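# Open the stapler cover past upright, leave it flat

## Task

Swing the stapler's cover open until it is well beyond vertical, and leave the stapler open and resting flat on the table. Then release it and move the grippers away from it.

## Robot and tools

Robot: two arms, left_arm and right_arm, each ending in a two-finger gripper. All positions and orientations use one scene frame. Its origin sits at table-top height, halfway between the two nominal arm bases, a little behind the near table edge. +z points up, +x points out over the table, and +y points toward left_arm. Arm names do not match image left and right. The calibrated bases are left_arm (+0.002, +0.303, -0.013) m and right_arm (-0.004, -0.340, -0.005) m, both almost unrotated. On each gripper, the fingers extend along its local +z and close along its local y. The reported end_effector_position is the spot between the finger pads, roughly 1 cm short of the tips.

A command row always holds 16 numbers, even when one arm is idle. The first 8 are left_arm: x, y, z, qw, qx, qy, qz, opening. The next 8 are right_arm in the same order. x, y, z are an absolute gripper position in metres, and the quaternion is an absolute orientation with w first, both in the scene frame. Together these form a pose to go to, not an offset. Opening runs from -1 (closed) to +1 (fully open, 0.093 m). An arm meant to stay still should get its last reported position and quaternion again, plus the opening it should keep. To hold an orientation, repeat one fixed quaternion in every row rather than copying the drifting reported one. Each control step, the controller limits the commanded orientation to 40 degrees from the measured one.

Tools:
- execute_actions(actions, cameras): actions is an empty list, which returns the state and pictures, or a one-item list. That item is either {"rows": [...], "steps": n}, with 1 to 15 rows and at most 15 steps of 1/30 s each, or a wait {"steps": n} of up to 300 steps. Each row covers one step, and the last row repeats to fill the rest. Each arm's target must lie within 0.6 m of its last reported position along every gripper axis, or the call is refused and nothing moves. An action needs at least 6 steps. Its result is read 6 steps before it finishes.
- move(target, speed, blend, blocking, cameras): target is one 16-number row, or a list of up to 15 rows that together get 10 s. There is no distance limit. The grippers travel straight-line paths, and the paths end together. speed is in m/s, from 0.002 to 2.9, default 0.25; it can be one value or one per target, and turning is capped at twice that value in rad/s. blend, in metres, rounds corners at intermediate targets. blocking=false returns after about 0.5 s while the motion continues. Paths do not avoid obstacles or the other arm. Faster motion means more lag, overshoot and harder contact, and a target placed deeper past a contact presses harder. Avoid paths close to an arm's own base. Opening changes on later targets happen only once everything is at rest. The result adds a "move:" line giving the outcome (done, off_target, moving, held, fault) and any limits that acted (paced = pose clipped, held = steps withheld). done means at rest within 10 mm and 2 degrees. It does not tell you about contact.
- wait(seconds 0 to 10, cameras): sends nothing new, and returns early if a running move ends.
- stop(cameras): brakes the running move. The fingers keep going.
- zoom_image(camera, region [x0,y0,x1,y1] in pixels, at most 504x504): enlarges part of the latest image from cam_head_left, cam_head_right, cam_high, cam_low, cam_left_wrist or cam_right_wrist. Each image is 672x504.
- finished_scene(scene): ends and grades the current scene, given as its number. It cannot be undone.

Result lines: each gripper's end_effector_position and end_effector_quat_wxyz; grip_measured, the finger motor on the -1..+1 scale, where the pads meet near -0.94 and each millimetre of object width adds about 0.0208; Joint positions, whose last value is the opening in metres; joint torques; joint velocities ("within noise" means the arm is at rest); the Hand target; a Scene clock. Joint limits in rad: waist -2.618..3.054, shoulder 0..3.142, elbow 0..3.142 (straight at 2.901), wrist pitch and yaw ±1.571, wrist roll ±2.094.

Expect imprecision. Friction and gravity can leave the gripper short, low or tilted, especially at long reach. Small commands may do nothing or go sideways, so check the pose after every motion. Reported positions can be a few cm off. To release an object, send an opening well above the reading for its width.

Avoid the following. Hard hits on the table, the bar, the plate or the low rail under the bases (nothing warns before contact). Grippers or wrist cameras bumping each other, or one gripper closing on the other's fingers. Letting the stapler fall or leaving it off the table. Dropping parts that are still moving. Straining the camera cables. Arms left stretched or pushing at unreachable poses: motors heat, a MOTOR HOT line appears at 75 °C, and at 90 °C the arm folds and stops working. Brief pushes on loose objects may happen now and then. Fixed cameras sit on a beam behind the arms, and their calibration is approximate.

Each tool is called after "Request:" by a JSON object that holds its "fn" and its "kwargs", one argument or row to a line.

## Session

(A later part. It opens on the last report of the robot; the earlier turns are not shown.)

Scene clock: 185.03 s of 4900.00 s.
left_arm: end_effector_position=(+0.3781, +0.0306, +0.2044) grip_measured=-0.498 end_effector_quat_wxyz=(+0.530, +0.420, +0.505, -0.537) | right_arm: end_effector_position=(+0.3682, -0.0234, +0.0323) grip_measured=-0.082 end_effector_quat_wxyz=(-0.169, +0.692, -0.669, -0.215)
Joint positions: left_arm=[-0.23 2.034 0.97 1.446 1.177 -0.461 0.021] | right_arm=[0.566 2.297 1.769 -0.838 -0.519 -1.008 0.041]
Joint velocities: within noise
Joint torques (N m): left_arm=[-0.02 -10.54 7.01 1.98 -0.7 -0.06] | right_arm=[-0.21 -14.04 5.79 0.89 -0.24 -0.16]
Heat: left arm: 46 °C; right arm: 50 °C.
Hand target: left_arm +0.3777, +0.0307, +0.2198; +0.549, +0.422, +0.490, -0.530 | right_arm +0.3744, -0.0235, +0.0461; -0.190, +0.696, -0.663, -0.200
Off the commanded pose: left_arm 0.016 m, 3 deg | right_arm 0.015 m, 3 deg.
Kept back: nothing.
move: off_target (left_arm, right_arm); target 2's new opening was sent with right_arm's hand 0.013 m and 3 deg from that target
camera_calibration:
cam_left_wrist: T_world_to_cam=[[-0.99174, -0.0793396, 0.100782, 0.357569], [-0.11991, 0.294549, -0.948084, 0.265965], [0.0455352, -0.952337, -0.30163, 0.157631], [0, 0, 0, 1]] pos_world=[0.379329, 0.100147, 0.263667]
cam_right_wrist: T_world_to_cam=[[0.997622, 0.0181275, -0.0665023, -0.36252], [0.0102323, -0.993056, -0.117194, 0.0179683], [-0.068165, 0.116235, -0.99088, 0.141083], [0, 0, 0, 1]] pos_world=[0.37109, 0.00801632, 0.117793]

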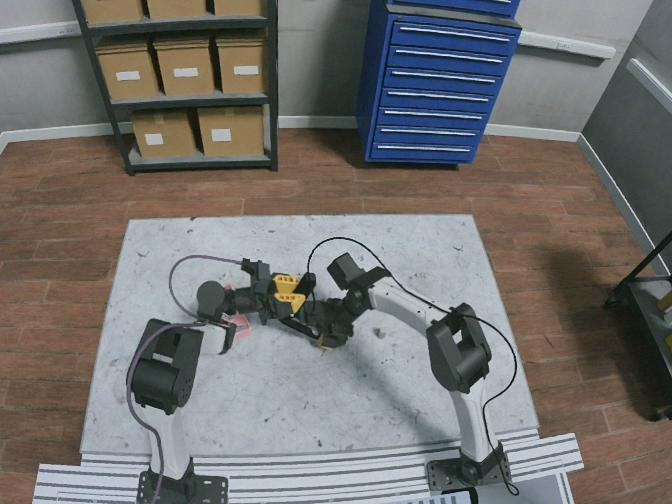

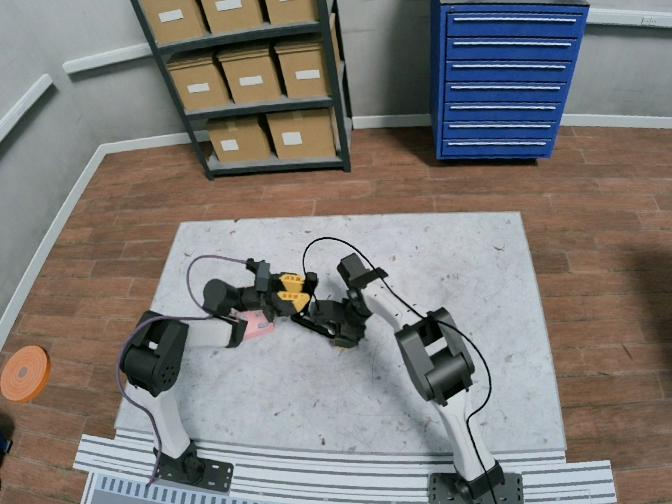

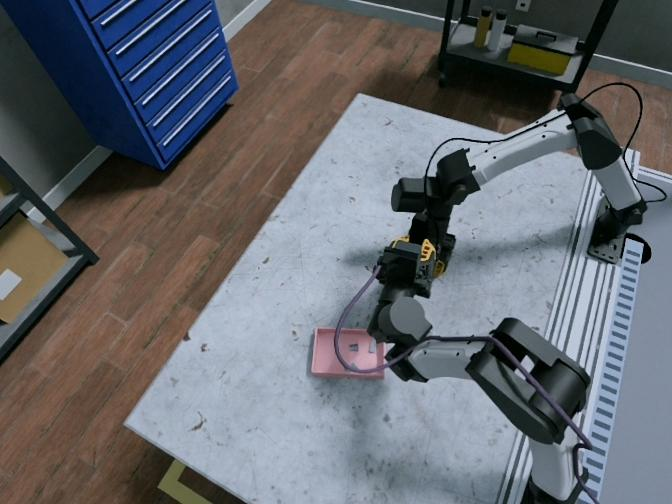

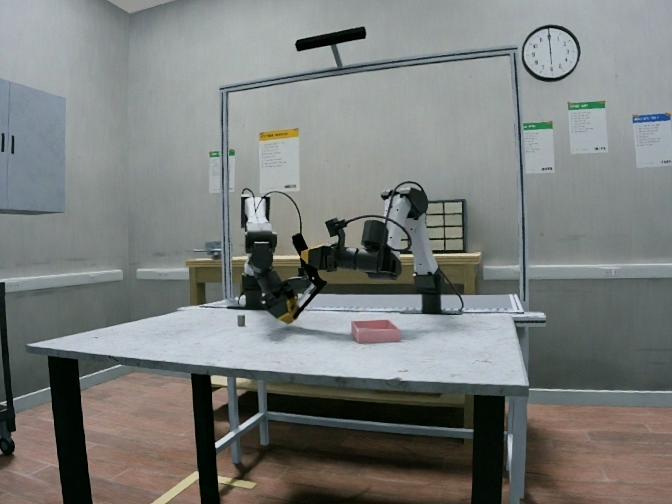

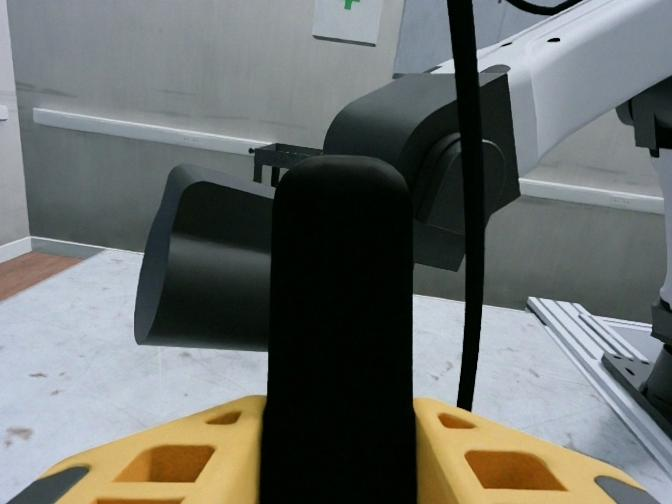

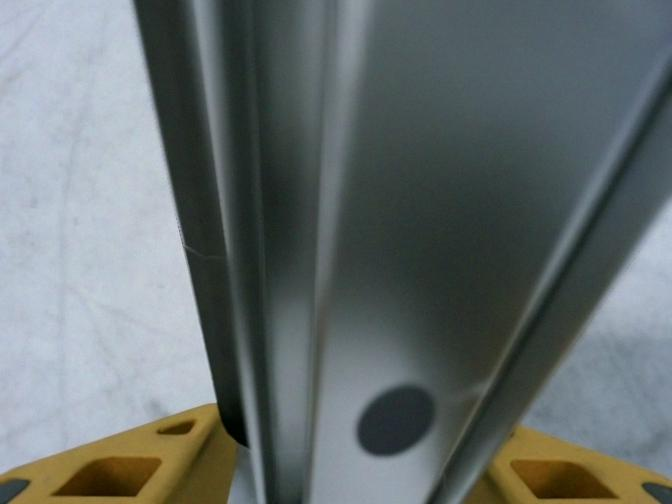

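Request:
{"fn": "move", "kwargs": {
  "target": [
    [0.3780,0.0305,0.2200,0.5500,0.4220,0.4900,-0.5300,-0.65, 0.3745,-0.060,0.060,0.1900,-0.6950,0.6620,0.2000,0.0],
    [0.3780,0.0305,0.2200,0.5500,0.4220,0.4900,-0.5300,-0.65, 0.3745,-0.130,0.110,0.2869,-0.6655,0.6152,0.3103,0.2],
    [0.3780,0.0305,0.2200,0.5500,0.4220,0.4900,-0.5300,-0.65, 0.3745,-0.19,0.170,0.3394,-0.6359,0.5879,0.3672,0.2]
  ],
  "speed": 0.1,
  "blend": 0.01
}}

Request:
{"fn": "zoom_image", "kwargs": {
  "camera": "cam_low",
  "region": [200, 215, 350, 315]
}}

Scene clock: 190.37 s of 4900.00 s.
left_arm: end_effector_position=(+0.3780, +0.0304, +0.2044) grip_measured=-0.498 end_effector_quat_wxyz=(+0.530, +0.420, +0.505, -0.537) | right_arm: end_effector_position=(+0.3720, -0.1918, +0.1549) grip_measured=+0.198 end_effector_quat_wxyz=(-0.321, +0.631, -0.600, -0.372)
Joint positions: left_arm=[-0.23 2.034 0.97 1.446 1.177 -0.461 0.021] | right_arm=[0.048 2.128 1.767 -1.378 -1.018 -1.683 0.055]
Joint velocities: within noise
Joint torques (N m): left_arm=[0.02 -10.52 7.06 1.97 -0.71 -0.04] | right_arm=[-0.1 -11.1 8.24 -0.17 -0.84 -0.21]
Heat: left arm: 47 °C; right arm: 53 °C.
Hand target: left_arm +0.3777, +0.0306, +0.2199; +0.549, +0.422, +0.490, -0.530 | right_arm +0.3742, -0.1901, +0.1698; -0.339, +0.636, -0.588, -0.367
Off the commanded pose: left_arm 0.016 m, 3 deg | right_arm 0.015 m, 3 deg.
Kept back: nothing.
move: off_target (left_arm, right_arm); blend cut to 0 m at target 2; target 2's new opening was sent with right_arm's hand 0.025 m and 3 deg from that target
camera_calibration:
cam_left_wrist: T_world_to_cam=[[-0.991745, -0.0788176, 0.10114, 0.35741], [-0.120095, 0.294574, -0.948052, 0.266083], [0.0449301, -0.952373, -0.301608, 0.157667], [0, 0, 0, 1]] pos_world=[0.37933, 0.099947, 0.263666]
cam_right_wrist: T_world_to_cam=[[0.99653, 0.0514446, -0.0654332, -0.348512], [0.00613969, -0.829418, -0.558595, -0.0336816], [-0.0830081, 0.556255, -0.826856, 0.346951], [0, 0, 0, 1]] pos_world=[0.376309, -0.203, 0.245259]

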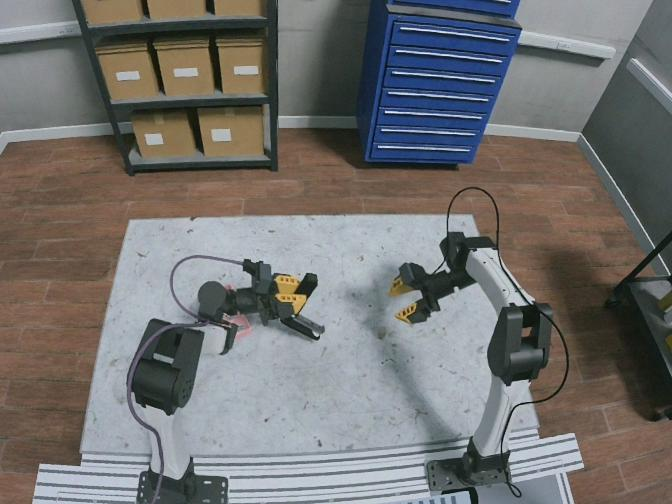

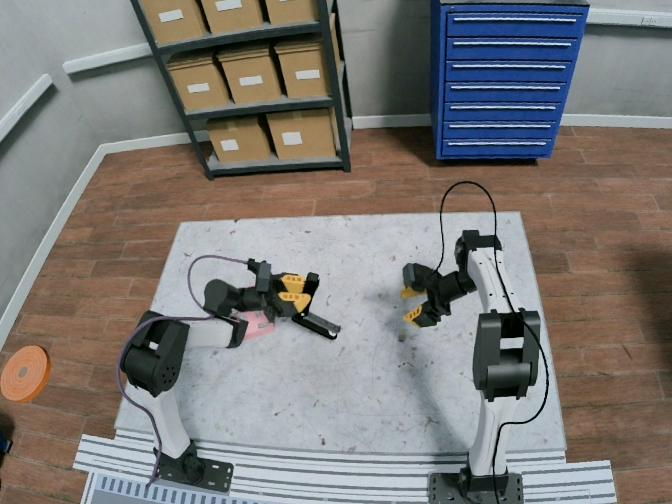

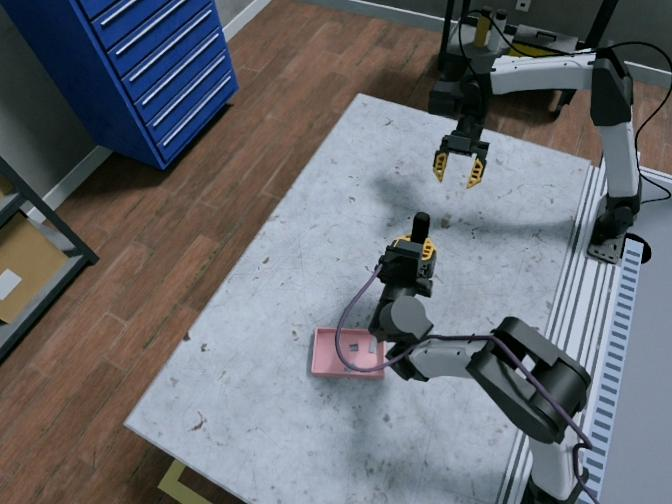

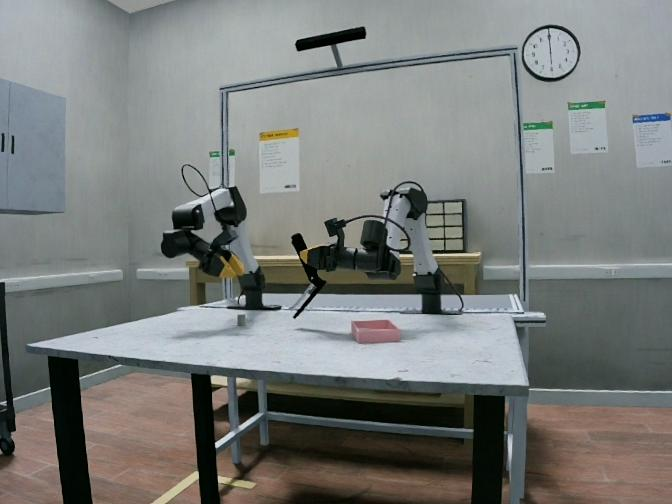

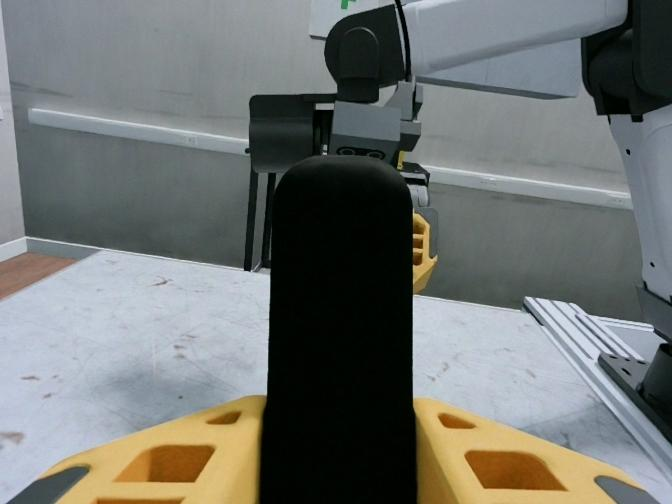

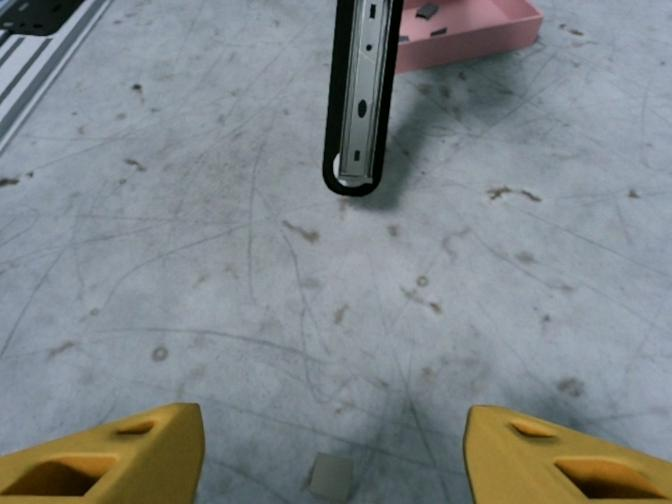

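Scaled by 3.360.

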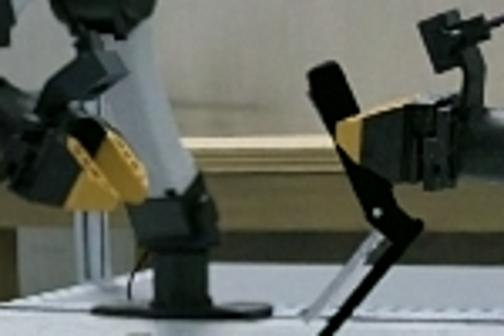

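Request:
{"fn": "move", "kwargs": {
  "target": [
    [0.3780,0.0290,0.255,0.5500,0.4220,0.4900,-0.5300,-0.65, 0.3745,-0.15,0.090,0.4363,-0.5625,0.5200,0.4720,0.2]
  ],
  "speed": 0.1,
  "cameras": ["cam_low","cam_right_wrist","cam_left_wrist"]
}}

Request:
{"fn": "zoom_image", "kwargs": {
  "camera": "cam_low",
  "region": [200, 205, 350, 325]
}}

Scene clock: 195.10 s of 4900.00 s.
left_arm: end_effector_position=(+0.3762, +0.0308, +0.2287) grip_measured=-0.498 end_effector_quat_wxyz=(+0.525, +0.417, +0.510, -0.539) | right_arm: end_effector_position=(+0.3727, -0.1531, +0.0917) grip_measured=+0.198 end_effector_quat_wxyz=(-0.428, +0.569, -0.525, -0.467)
Joint positions: left_arm=[-0.23 1.953 0.985 1.335 1.177 -0.463 0.021] | right_arm=[0.092 2.263 1.497 -0.964 -1.367 -1.696 0.055]
Joint velocities: within noise
Joint torques (N m): left_arm=[-0.25 -11.25 9.95 1.74 -0.72 -0.03] | right_arm=[0.34 -9.36 5.04 0.25 -0.92 -0.01]
Heat: left arm: 47 °C; right arm: 52 °C.
Hand target: left_arm +0.3768, +0.0296, +0.2548; +0.550, +0.422, +0.489, -0.530 | right_arm +0.3743, -0.1501, +0.0900; -0.435, +0.563, -0.519, -0.473
Off the commanded pose: left_arm 0.026 m, 4 deg | right_arm 0.004 m, 1 deg.
Kept back: nothing.
move: off_target (left_arm)
camera_calibration:
cam_left_wrist: T_world_to_cam=[[-0.990038, -0.0792059, 0.11641, 0.349031], [-0.134968, 0.298362, -0.944862, 0.293506], [0.0401063, -0.951161, -0.30608, 0.168189], [0, 0, 0, 1]] pos_world=[0.378422, 0.100049, 0.288171]
cam_right_wrist: T_world_to_cam=[[0.99686, 0.0710539, -0.0349554, -0.355263], [0.0137763, -0.590313, -0.807057, 0.019655], [-0.0779792, 0.804041, -0.589438, 0.287459], [0, 0, 0, 1]] pos_world=[0.376293, -0.194283, 0.172883]
Images, in order (width x height): cam_low 672x504, cam_left_wrist 672x504, cam_right_wrist 672x504.

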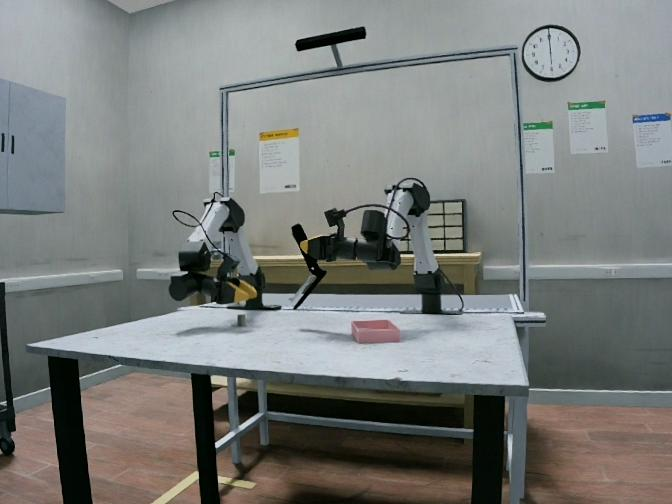

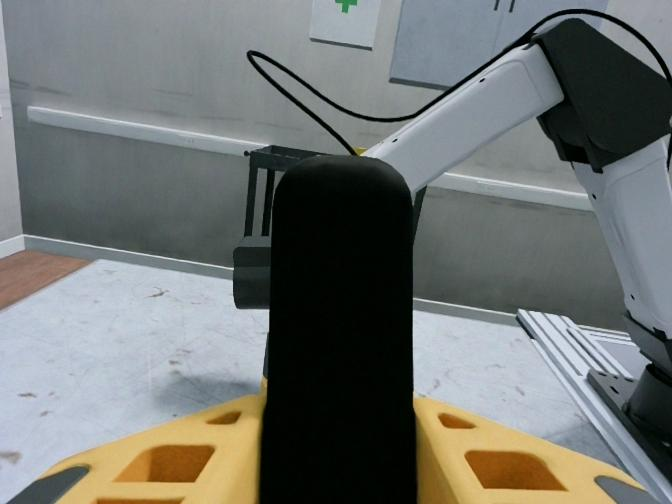

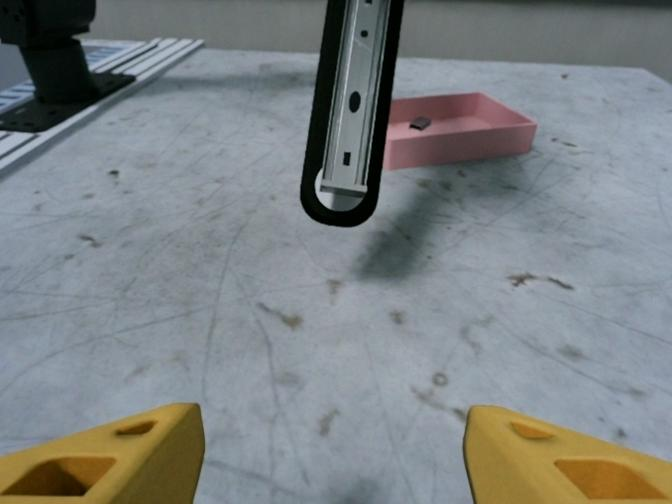

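Scaled by 3.360.

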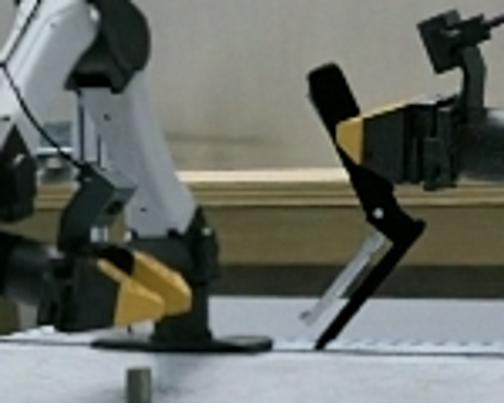

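Request:
{"fn": "move", "kwargs": {
  "target": [
    [0.3780,0.0290,0.255,0.5500,0.4220,0.4900,-0.5300,-0.65, 0.3720,-0.070,0.064,0.4363,-0.5625,0.5200,0.4720,0.2],
    [0.3780,0.0290,0.255,0.5500,0.4220,0.4900,-0.5300,-0.65, 0.3670,-0.008,0.064,0.4363,-0.5625,0.5200,0.4720,0.0]
  ],
  "speed": 0.1,
  "cameras": ["cam_low","cam_right_wrist","cam_left_wrist"]
}}

Request:
{"fn": "zoom_image", "kwargs": {
  "camera": "cam_low",
  "region": [200, 205, 350, 325]
}}

Scene clock: 198.60 s of 4900.00 s.
left_arm: end_effector_position=(+0.3763, +0.0308, +0.2283) grip_measured=-0.498 end_effector_quat_wxyz=(+0.524, +0.416, +0.511, -0.540) | right_arm: end_effector_position=(+0.3652, -0.0089, +0.0720) grip_measured=+0.002 end_effector_quat_wxyz=(-0.435, +0.565, -0.516, -0.475)
Joint positions: left_arm=[-0.23 1.953 0.985 1.332 1.177 -0.464 0.021] | right_arm=[0.439 2.263 1.184 0.559 -1.218 -0.461 0.045]
Joint velocities: within noise
Joint torques (N m): left_arm=[-0.25 -11.23 9.95 1.76 -0.73 -0.02] | right_arm=[0.05 -8.85 5.22 1.79 -0.26 0.02]
Heat: left arm: 47 °C; right arm: 52 °C.
Hand target: left_arm +0.3768, +0.0296, +0.2547; +0.549, +0.422, +0.489, -0.530 | right_arm +0.3668, -0.0082, +0.0640; -0.436, +0.563, -0.520, -0.472
Off the commanded pose: left_arm 0.027 m, 4 deg | right_arm 0.008 m, 1 deg.
Kept back: nothing.
move: off_target (left_arm)
camera_calibration:
cam_left_wrist: T_world_to_cam=[[-0.989609, -0.0790989, 0.120076, 0.348133], [-0.13846, 0.299007, -0.944152, 0.294317], [0.0387778, -0.950967, -0.306852, 0.168792], [0, 0, 0, 1]] pos_world=[0.378721, 0.100049, 0.287872]
cam_right_wrist: T_world_to_cam=[[0.996389, 0.0792623, -0.030425, -0.358782], [0.0199649, -0.567052, -0.82344, 0.0881226], [-0.0825203, 0.819859, -0.566587, 0.159458], [0, 0, 0, 1]] pos_world=[0.368886, -0.052325, 0.151995]
Images, in order (width x height): cam_low 672x504, cam_left_wrist 672x504, cam_right_wrist 672x504.

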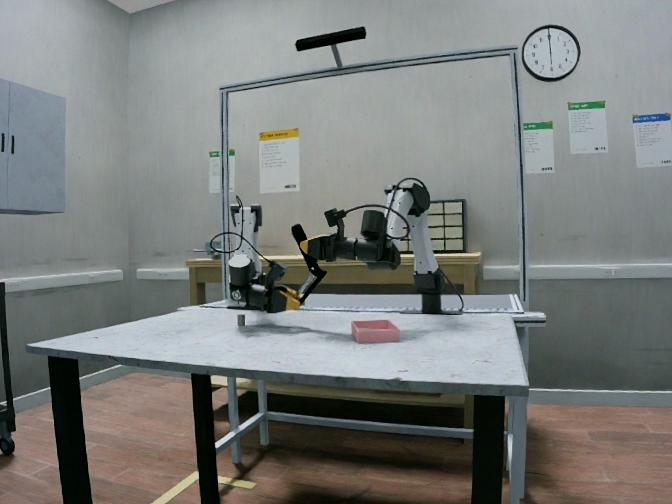

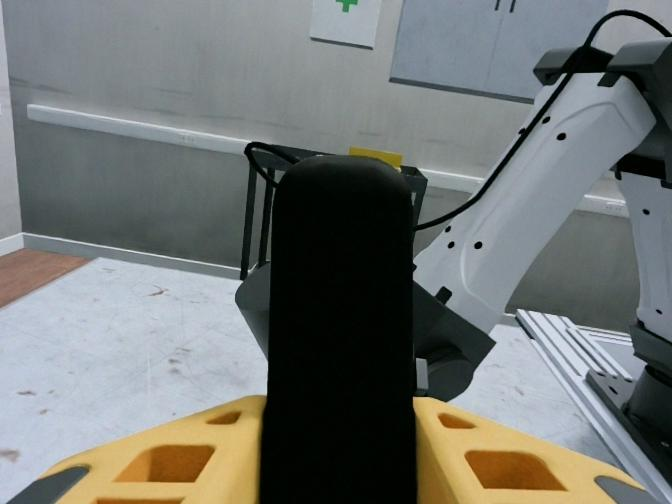

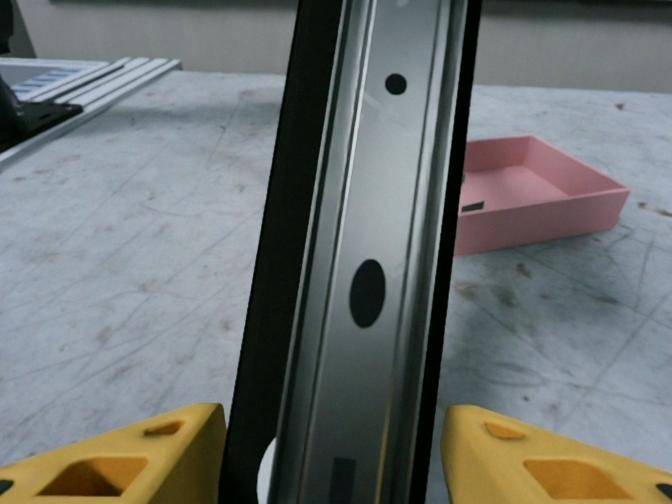

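Scaled by 3.360.

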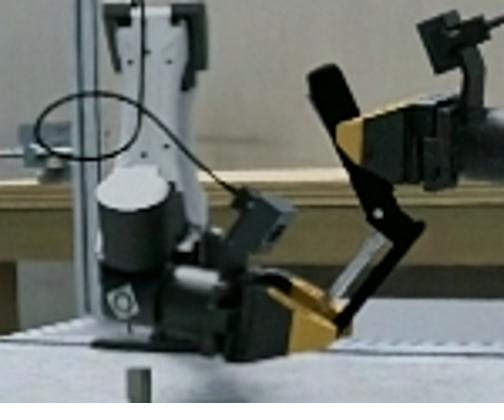

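Request:
{"fn": "move", "kwargs": {
  "target": [
    [0.3780,0.0290,0.255,0.5500,0.4220,0.4900,-0.5300,-0.65, 0.3660,-0.008,0.068,0.4363,-0.5625,0.5200,0.4720,-0.15],
    [0.3780,0.0290,0.255,0.5500,0.4220,0.4900,-0.5300,-0.65, 0.3660,-0.008,0.070,0.4363,-0.5625,0.5200,0.4720,-0.65],
    [0.3780,0.0290,0.255,0.5500,0.4220,0.4900,-0.5300,-0.4, 0.3660,-0.008,0.070,0.4363,-0.5625,0.5200,0.4720,-0.65]
  ],
  "speed": 0.06,
  "cameras": ["cam_low","cam_right_wrist","cam_left_wrist"]
}}

Request:
{"fn": "zoom_image", "kwargs": {
  "camera": "cam_low",
  "region": [200, 205, 350, 325]
}}

Scene clock: 202.83 s of 4900.00 s.
left_arm: end_effector_position=(+0.3772, +0.0309, +0.2285) grip_measured=-0.398 end_effector_quat_wxyz=(+0.525, +0.414, +0.512, -0.539) | right_arm: end_effector_position=(+0.3658, -0.0089, +0.0718) grip_measured=-0.326 end_effector_quat_wxyz=(-0.433, +0.562, -0.519, -0.476)
Joint positions: left_arm=[-0.23 1.953 0.985 1.331 1.172 -0.463 0.026] | right_arm=[0.439 2.263 1.184 0.56 -1.215 -0.451 0.03]
Joint velocities: within noise
Joint torques (N m): left_arm=[-0.28 -11.23 9.98 1.77 -0.65 -0.03] | right_arm=[0.2 -10.18 4.94 1.7 -0.27 -0.06]
Heat: left arm: 48 °C; right arm: 51 °C.
Hand target: left_arm +0.3769, +0.0295, +0.2547; +0.550, +0.421, +0.489, -0.530 | right_arm +0.3660, -0.0080, +0.0700; -0.436, +0.563, -0.520, -0.472
Off the commanded pose: left_arm 0.027 m, 4 deg | right_arm 0.002 m, 1 deg.
Kept back: nothing.
move: off_target (left_arm); target 3's new opening was sent with left_arm's hand 0.027 m and 4 deg from that target
camera_calibration:
cam_left_wrist: T_world_to_cam=[[-0.989087, -0.0839716, 0.121057, 0.348726], [-0.140805, 0.296956, -0.944453, 0.295611], [0.0433587, -0.951192, -0.305539, 0.166896], [0, 0, 0, 1]] pos_world=[0.379307, 0.10025, 0.287968]
cam_right_wrist: T_world_to_cam=[[0.996458, 0.0745489, -0.0389122, -0.358796], [0.0104423, -0.568836, -0.822384, 0.0913928], [-0.0834425, 0.819065, -0.5676, 0.15977], [0, 0, 0, 1]] pos_world=[0.369902, -0.0521269, 0.151884]
Images, in order (width x height): cam_low 672x504, cam_left_wrist 672x504, cam_right_wrist 672x504.

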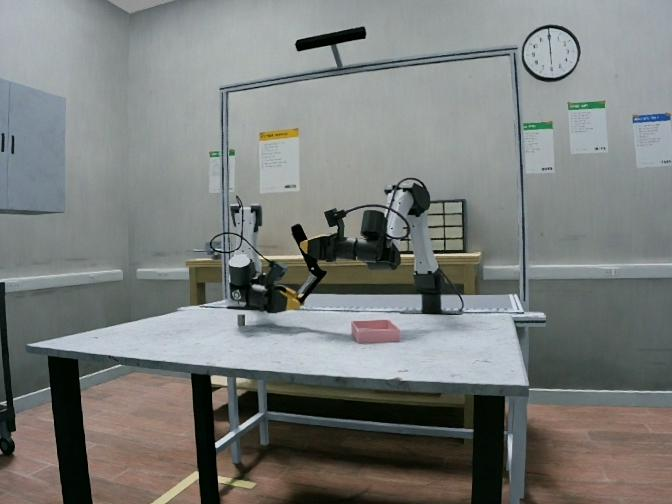

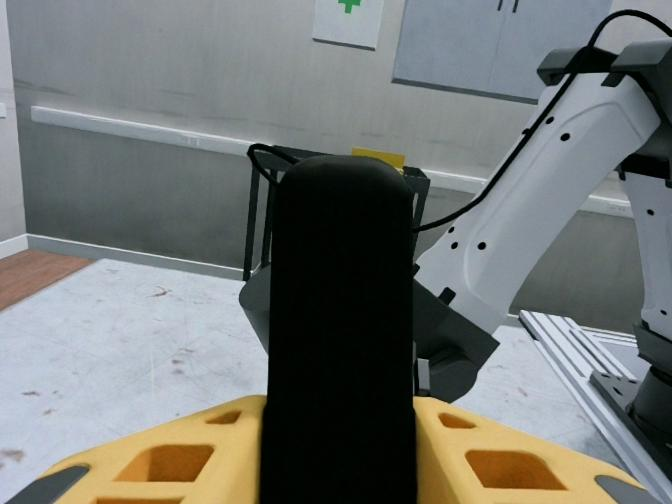

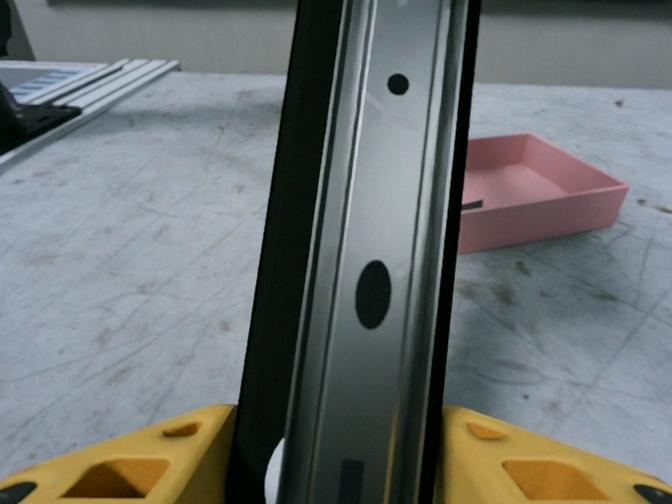

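Scaled by 3.360.

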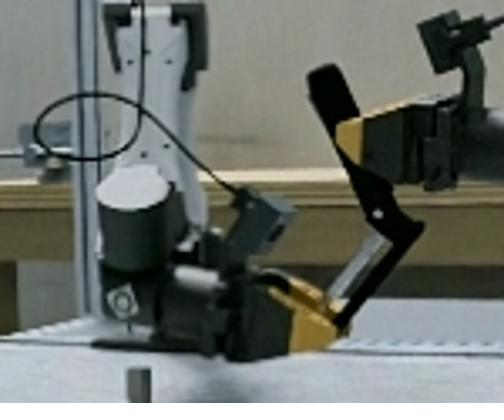

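Request:
{"fn": "move", "kwargs": {
  "target": [
    [0.3772,0.0310,0.207,0.5250,0.4140,0.5120,-0.5390,-0.4, 0.3690,-0.042,0.058,0.3796,-0.6087,0.5627,0.4106,-0.65],
    [0.3772,0.0310,0.174,0.5250,0.4140,0.5120,-0.5390,-0.4, 0.3715,-0.071,0.045,0.3187,-0.6483,0.5993,0.3448,-0.65]
  ],
  "speed": 0.05,
  "blend": 0.008
}}

Request:
{"fn": "zoom_image", "kwargs": {
  "camera": "cam_low",
  "region": [200, 225, 350, 345]
}}

Scene clock: 208.33 s of 4900.00 s.
left_arm: end_effector_position=(+0.3779, +0.0290, +0.1674) grip_measured=-0.397 end_effector_quat_wxyz=(+0.502, +0.409, +0.530, -0.547) | right_arm: end_effector_position=(+0.3608, -0.0655, +0.0271) grip_measured=-0.324 end_effector_quat_wxyz=(-0.303, +0.634, -0.604, -0.375)
Joint positions: left_arm=[-0.233 2.106 0.944 1.454 1.186 -0.45 0.026] | right_arm=[0.367 2.226 1.384 -0.45 -0.981 -1.119 0.03]
Joint velocities: within noise
Joint torques (N m): left_arm=[0.5 -8.9 5.33 2.54 -0.55 0] | right_arm=[-0.99 -13.87 7.01 0.6 -0.21 -0.28]
Heat: left arm: 47 °C; right arm: 54 °C.
Hand target: left_arm +0.3770, +0.0310, +0.1740; +0.524, +0.415, +0.513, -0.538 | right_arm +0.3711, -0.0710, +0.0449; -0.320, +0.647, -0.600, -0.345
Off the commanded pose: left_arm 0.007 m, 4 deg | right_arm 0.022 m, 4 deg.
Kept back: nothing.
move: off_target (left_arm, right_arm)
camera_calibration:
cam_left_wrist: T_world_to_cam=[[-0.982263, -0.0740227, 0.172278, 0.345212], [-0.187058, 0.323231, -0.927648, 0.252485], [0.0129813, -0.943421, -0.331345, 0.161981], [0, 0, 0, 1]] pos_world=[0.384215, 0.096759, 0.228417]
cam_right_wrist: T_world_to_cam=[[0.993641, 0.063737, -0.0928139, -0.349647], [0.00368903, -0.84233, -0.53895, -0.00073511], [-0.112531, 0.53518, -0.837209, 0.179589], [0, 0, 0, 1]] pos_world=[0.367636, -0.0744465, 0.117506]

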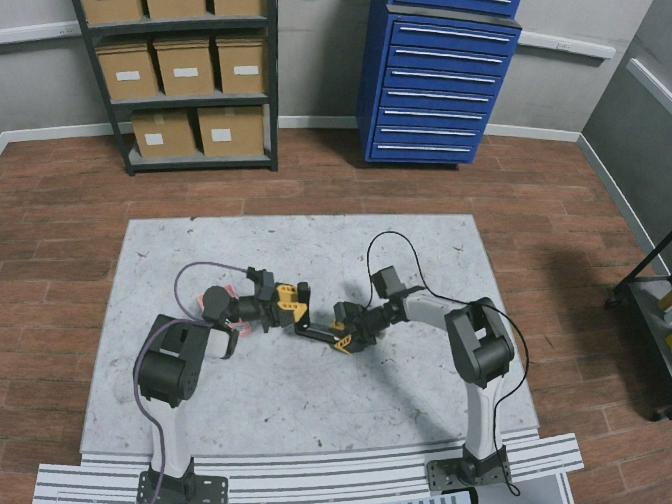

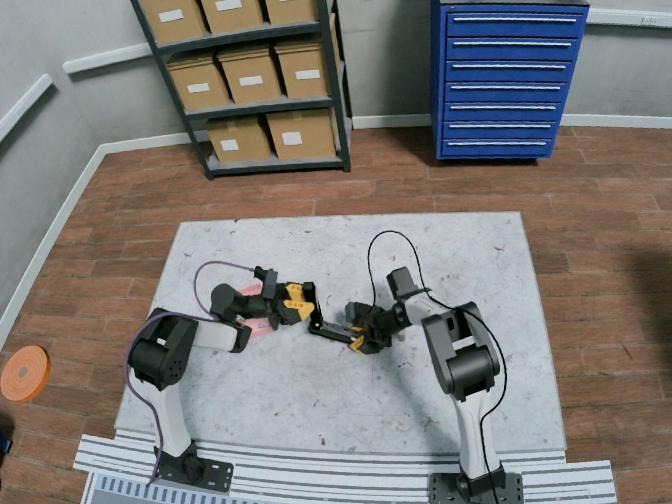

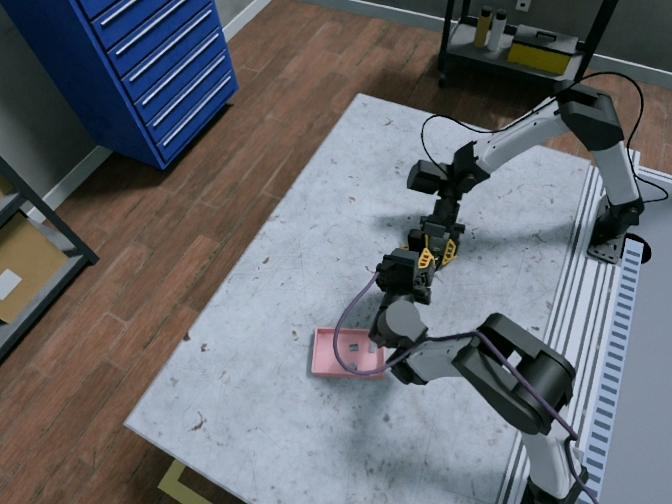

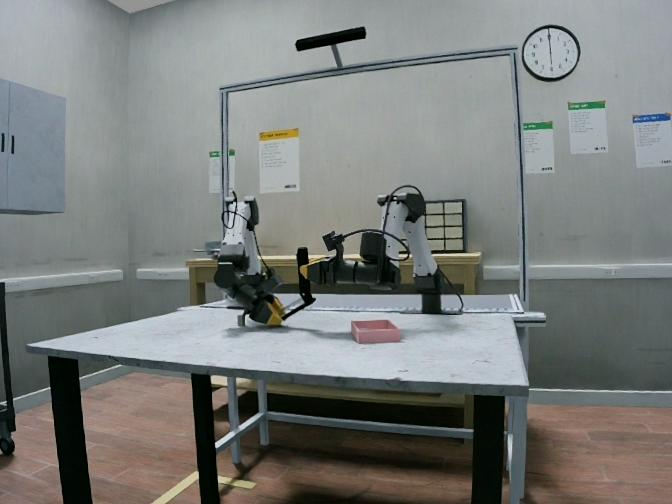

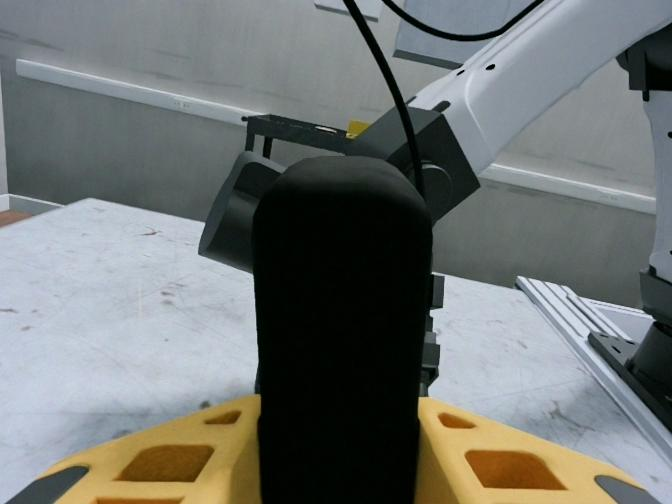

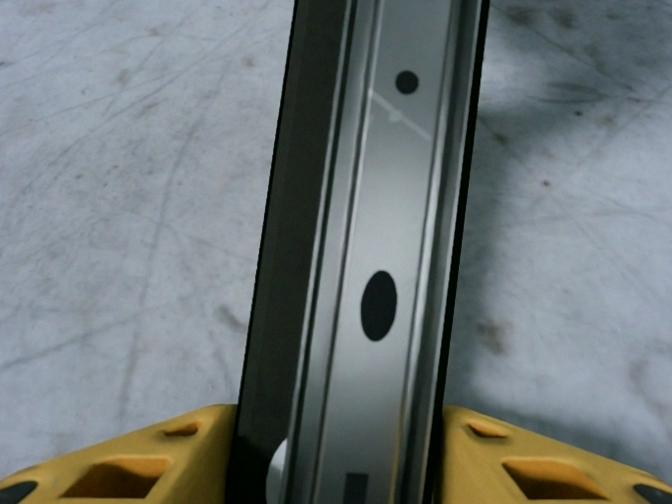

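Scaled by 3.360.

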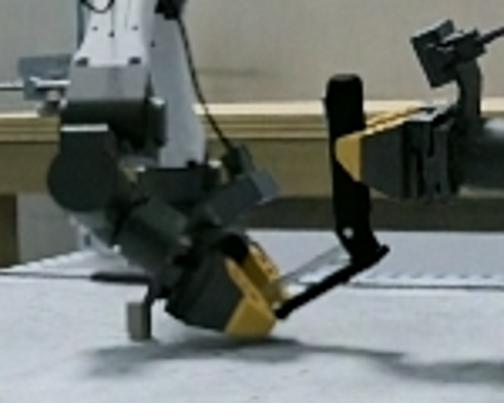

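Request:
{"fn": "move", "kwargs": {
  "target": [
    [0.3775,0.0310,0.150,0.5150,0.4140,0.5210,-0.5390,-0.4, 0.3760,-0.092,0.062,0.2543,-0.6808,0.6294,0.2751,-0.65],
    [0.3775,0.0310,0.118,0.5150,0.4140,0.5210,-0.5390,-0.4, 0.3780,-0.111,0.056,0.1928,-0.7040,0.6508,0.2085,-0.65]
  ],
  "speed": 0.05,
  "blend": 0.008
}}

Request:
{"fn": "zoom_image", "kwargs": {
  "camera": "cam_low",
  "region": [200, 225, 350, 345]
}}

Scene clock: 212.97 s of 4900.00 s.
left_arm: end_effector_position=(+0.3745, +0.0247, +0.1183) grip_measured=-0.397 end_effector_quat_wxyz=(+0.486, +0.425, +0.535, -0.545) | right_arm: end_effector_position=(+0.3643, -0.1112, +0.0274) grip_measured=-0.324 end_effector_quat_wxyz=(-0.162, +0.693, -0.662, -0.235)
Joint positions: left_arm=[-0.241 2.232 0.941 1.498 1.214 -0.373 0.026] | right_arm=[0.375 2.208 1.596 -0.902 -0.579 -1.248 0.03]
Joint velocities: within noise
Joint torques (N m): left_arm=[1.46 -7.92 3.58 2.82 -0.69 -0.06] | right_arm=[-0.49 -14.49 8.59 0.25 -0.29 -0.18]
Heat: left arm: 47 °C; right arm: 56 °C.
Hand target: left_arm +0.3772, +0.0310, +0.1183; +0.510, +0.419, +0.528, -0.533 | right_arm +0.3770, -0.1111, +0.0558; -0.193, +0.704, -0.651, -0.208
Off the commanded pose: left_arm 0.007 m, 4 deg | right_arm 0.032 m, 5 deg.
joint sent to its limit (left arm) — joint 4 (wrist pitch), upper limit.
Kept back: nothing.
move: off_target (left_arm, right_arm)
camera_calibration:
cam_left_wrist: T_world_to_cam=[[-0.983279, -0.0529402, 0.174241, 0.349798], [-0.181514, 0.362034, -0.914322, 0.203014], [-0.0146767, -0.93066, -0.365589, 0.155744], [0, 0, 0, 1]] pos_world=[0.383085, 0.0899652, 0.181609]
cam_right_wrist: T_world_to_cam=[[0.994178, 0.0393033, -0.100327, -0.352879], [0.0253667, -0.990303, -0.136585, -0.0744927], [-0.104723, 0.133245, -0.985535, 0.161191], [0, 0, 0, 1]] pos_world=[0.369595, -0.0813789, 0.113281]

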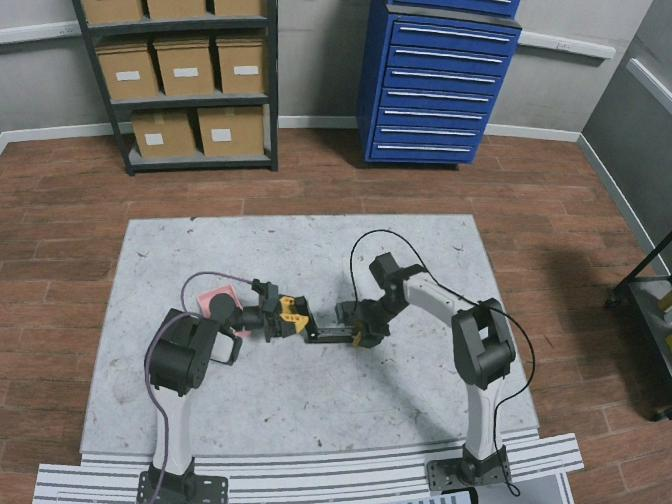

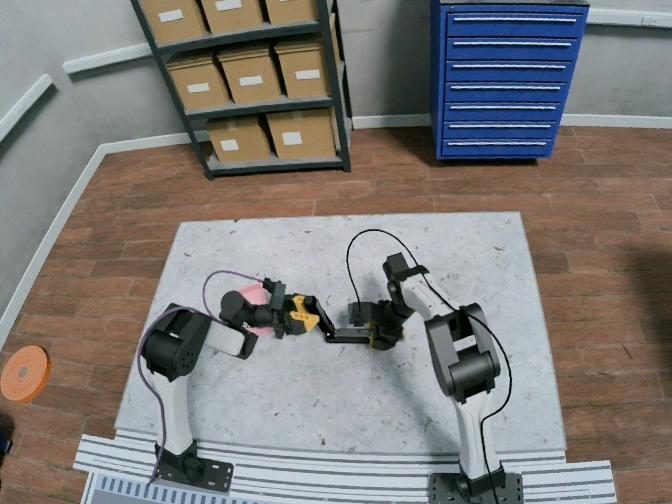

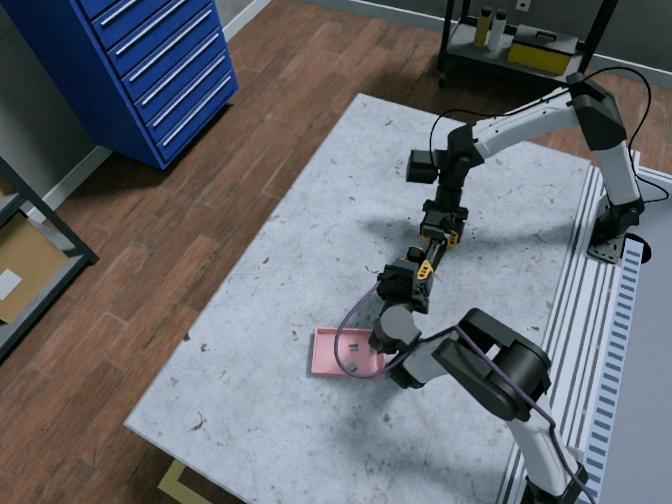

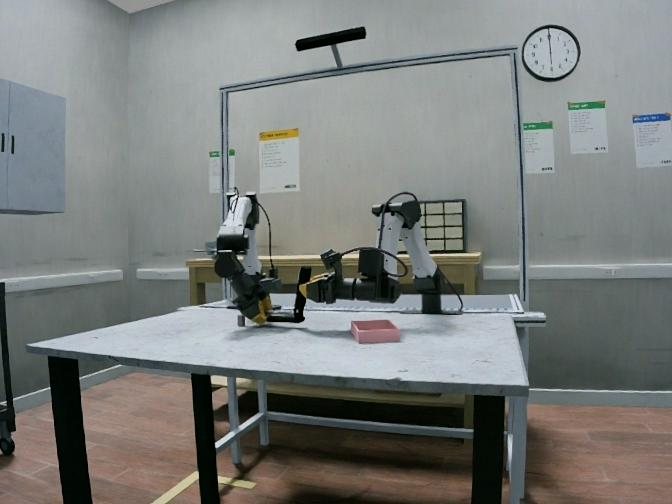

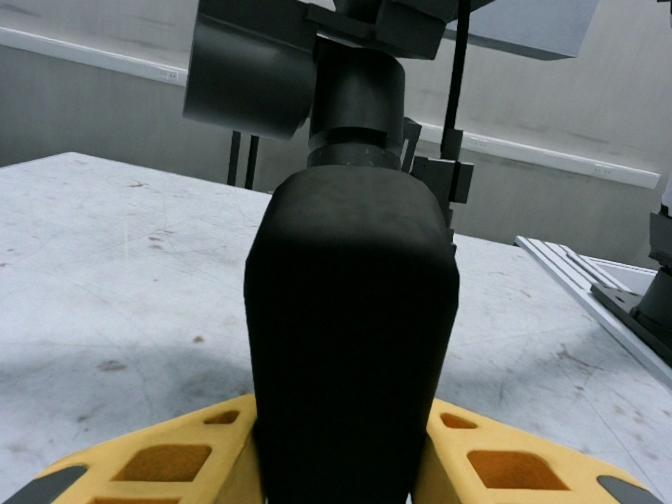

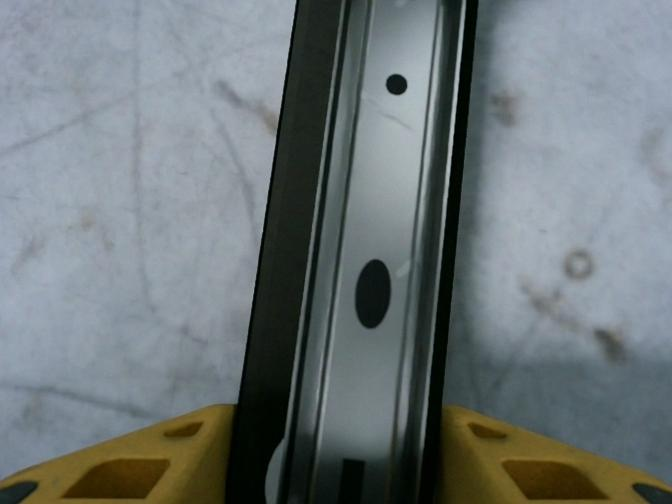

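Scaled by 3.360.

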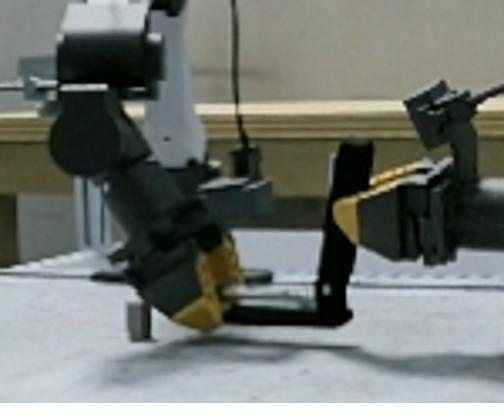

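Request:
{"fn": "move", "kwargs": {
  "target": [
    [0.3765,0.0280,0.118,0.4860,0.4250,0.5350,-0.5450,-0.65, 0.3680,-0.1112,0.047,0.1928,-0.7040,0.6508,0.2085,-0.65],
    [0.3765,0.0280,0.118,0.4860,0.4250,0.5350,-0.5450,-0.65, 0.3680,-0.1112,0.044,0.1928,-0.7040,0.6508,0.2085,-0.05]
  ],
  "speed": 0.05,
  "cameras": ["cam_low","cam_right_wrist","cam_left_wrist"]
}}

Request:
{"fn": "zoom_image", "kwargs": {
  "camera": "cam_low",
  "region": [200, 225, 350, 345]
}}

Scene clock: 216.13 s of 4900.00 s.
left_arm: end_effector_position=(+0.3738, +0.0258, +0.1160) grip_measured=-0.543 end_effector_quat_wxyz=(+0.479, +0.426, +0.538, -0.548) | right_arm: end_effector_position=(+0.3598, -0.1119, +0.0214) grip_measured=-0.052 end_effector_quat_wxyz=(-0.162, +0.695, -0.662, -0.230)
Joint positions: left_arm=[-0.238 2.232 0.941 1.483 1.226 -0.37 0.019] | right_arm=[0.38 2.195 1.552 -0.864 -0.569 -1.244 0.043]
Joint velocities: within noise
Joint torques (N m): left_arm=[0.91 -9.18 5.65 2.02 -0.36 -0.03] | right_arm=[-0.25 -14.82 5.55 0.59 -0.31 -0.1]
Heat: left arm: 46 °C; right arm: 58 °C.
Hand target: left_arm +0.3764, +0.0280, +0.1180; +0.486, +0.425, +0.535, -0.545 | right_arm +0.3675, -0.1112, +0.0437; -0.192, +0.704, -0.651, -0.209
Off the commanded pose: left_arm 0.004 m, 1 deg | right_arm 0.024 m, 5 deg.
Kept back: nothing.
move: off_target (right_arm); target 2's new opening was sent with right_arm's hand 0.022 m and 5 deg from that target
camera_calibration:
cam_left_wrist: T_world_to_cam=[[-0.981953, -0.0457559, 0.183504, 0.347746], [-0.187296, 0.369806, -0.910035, 0.201891], [-0.0262216, -0.927981, -0.371703, 0.160901], [0, 0, 0, 1]] pos_world=[0.383503, 0.0905644, 0.179722]
cam_right_wrist: T_world_to_cam=[[0.994902, 0.040612, -0.0923059, -0.349234], [0.0284153, -0.991133, -0.129802, -0.0771996], [-0.0967589, 0.126517, -0.987234, 0.151269], [0, 0, 0, 1]] pos_world=[0.364283, -0.0814701, 0.107081]
Images, in order (width x height): cam_low 672x504, cam_left_wrist 672x504, cam_right_wrist 672x504.

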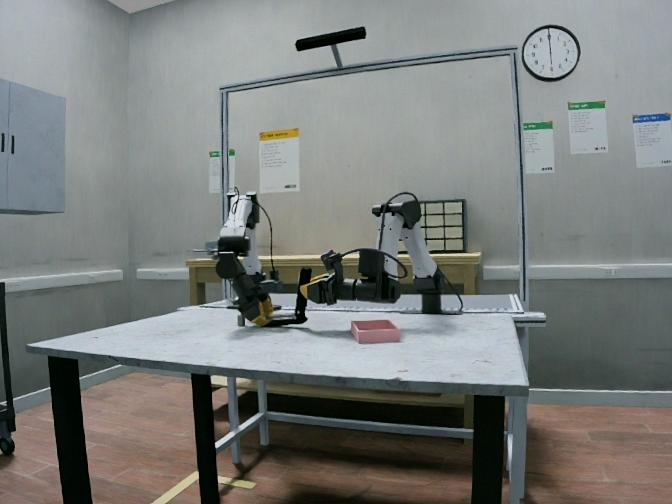

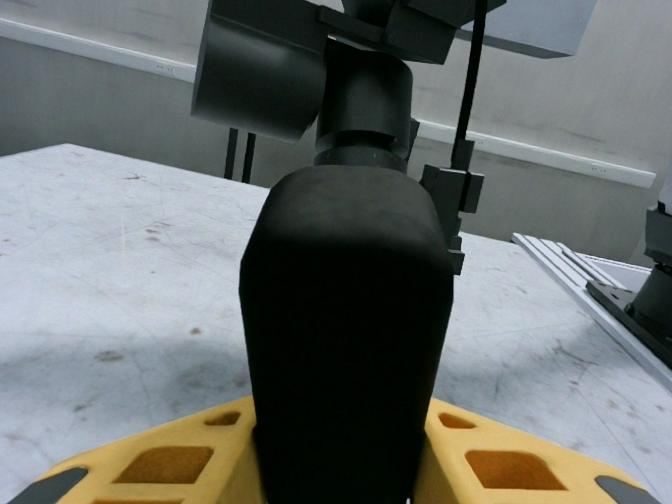

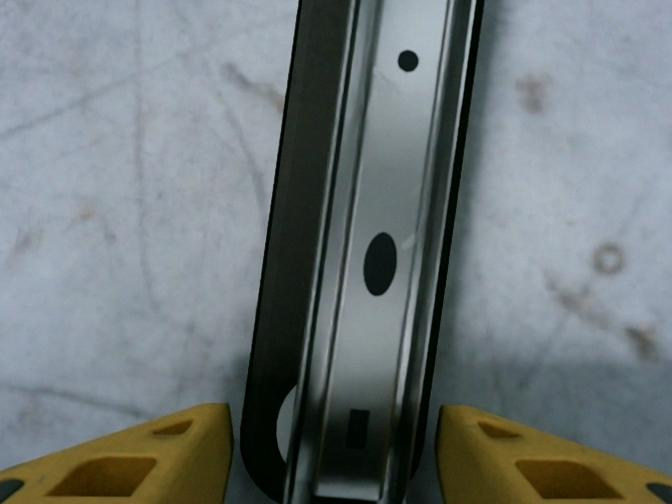

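Scaled by 3.360.

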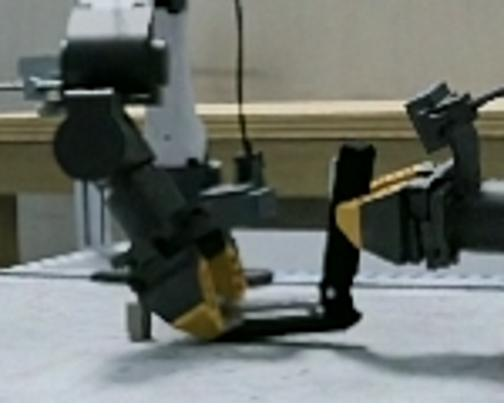

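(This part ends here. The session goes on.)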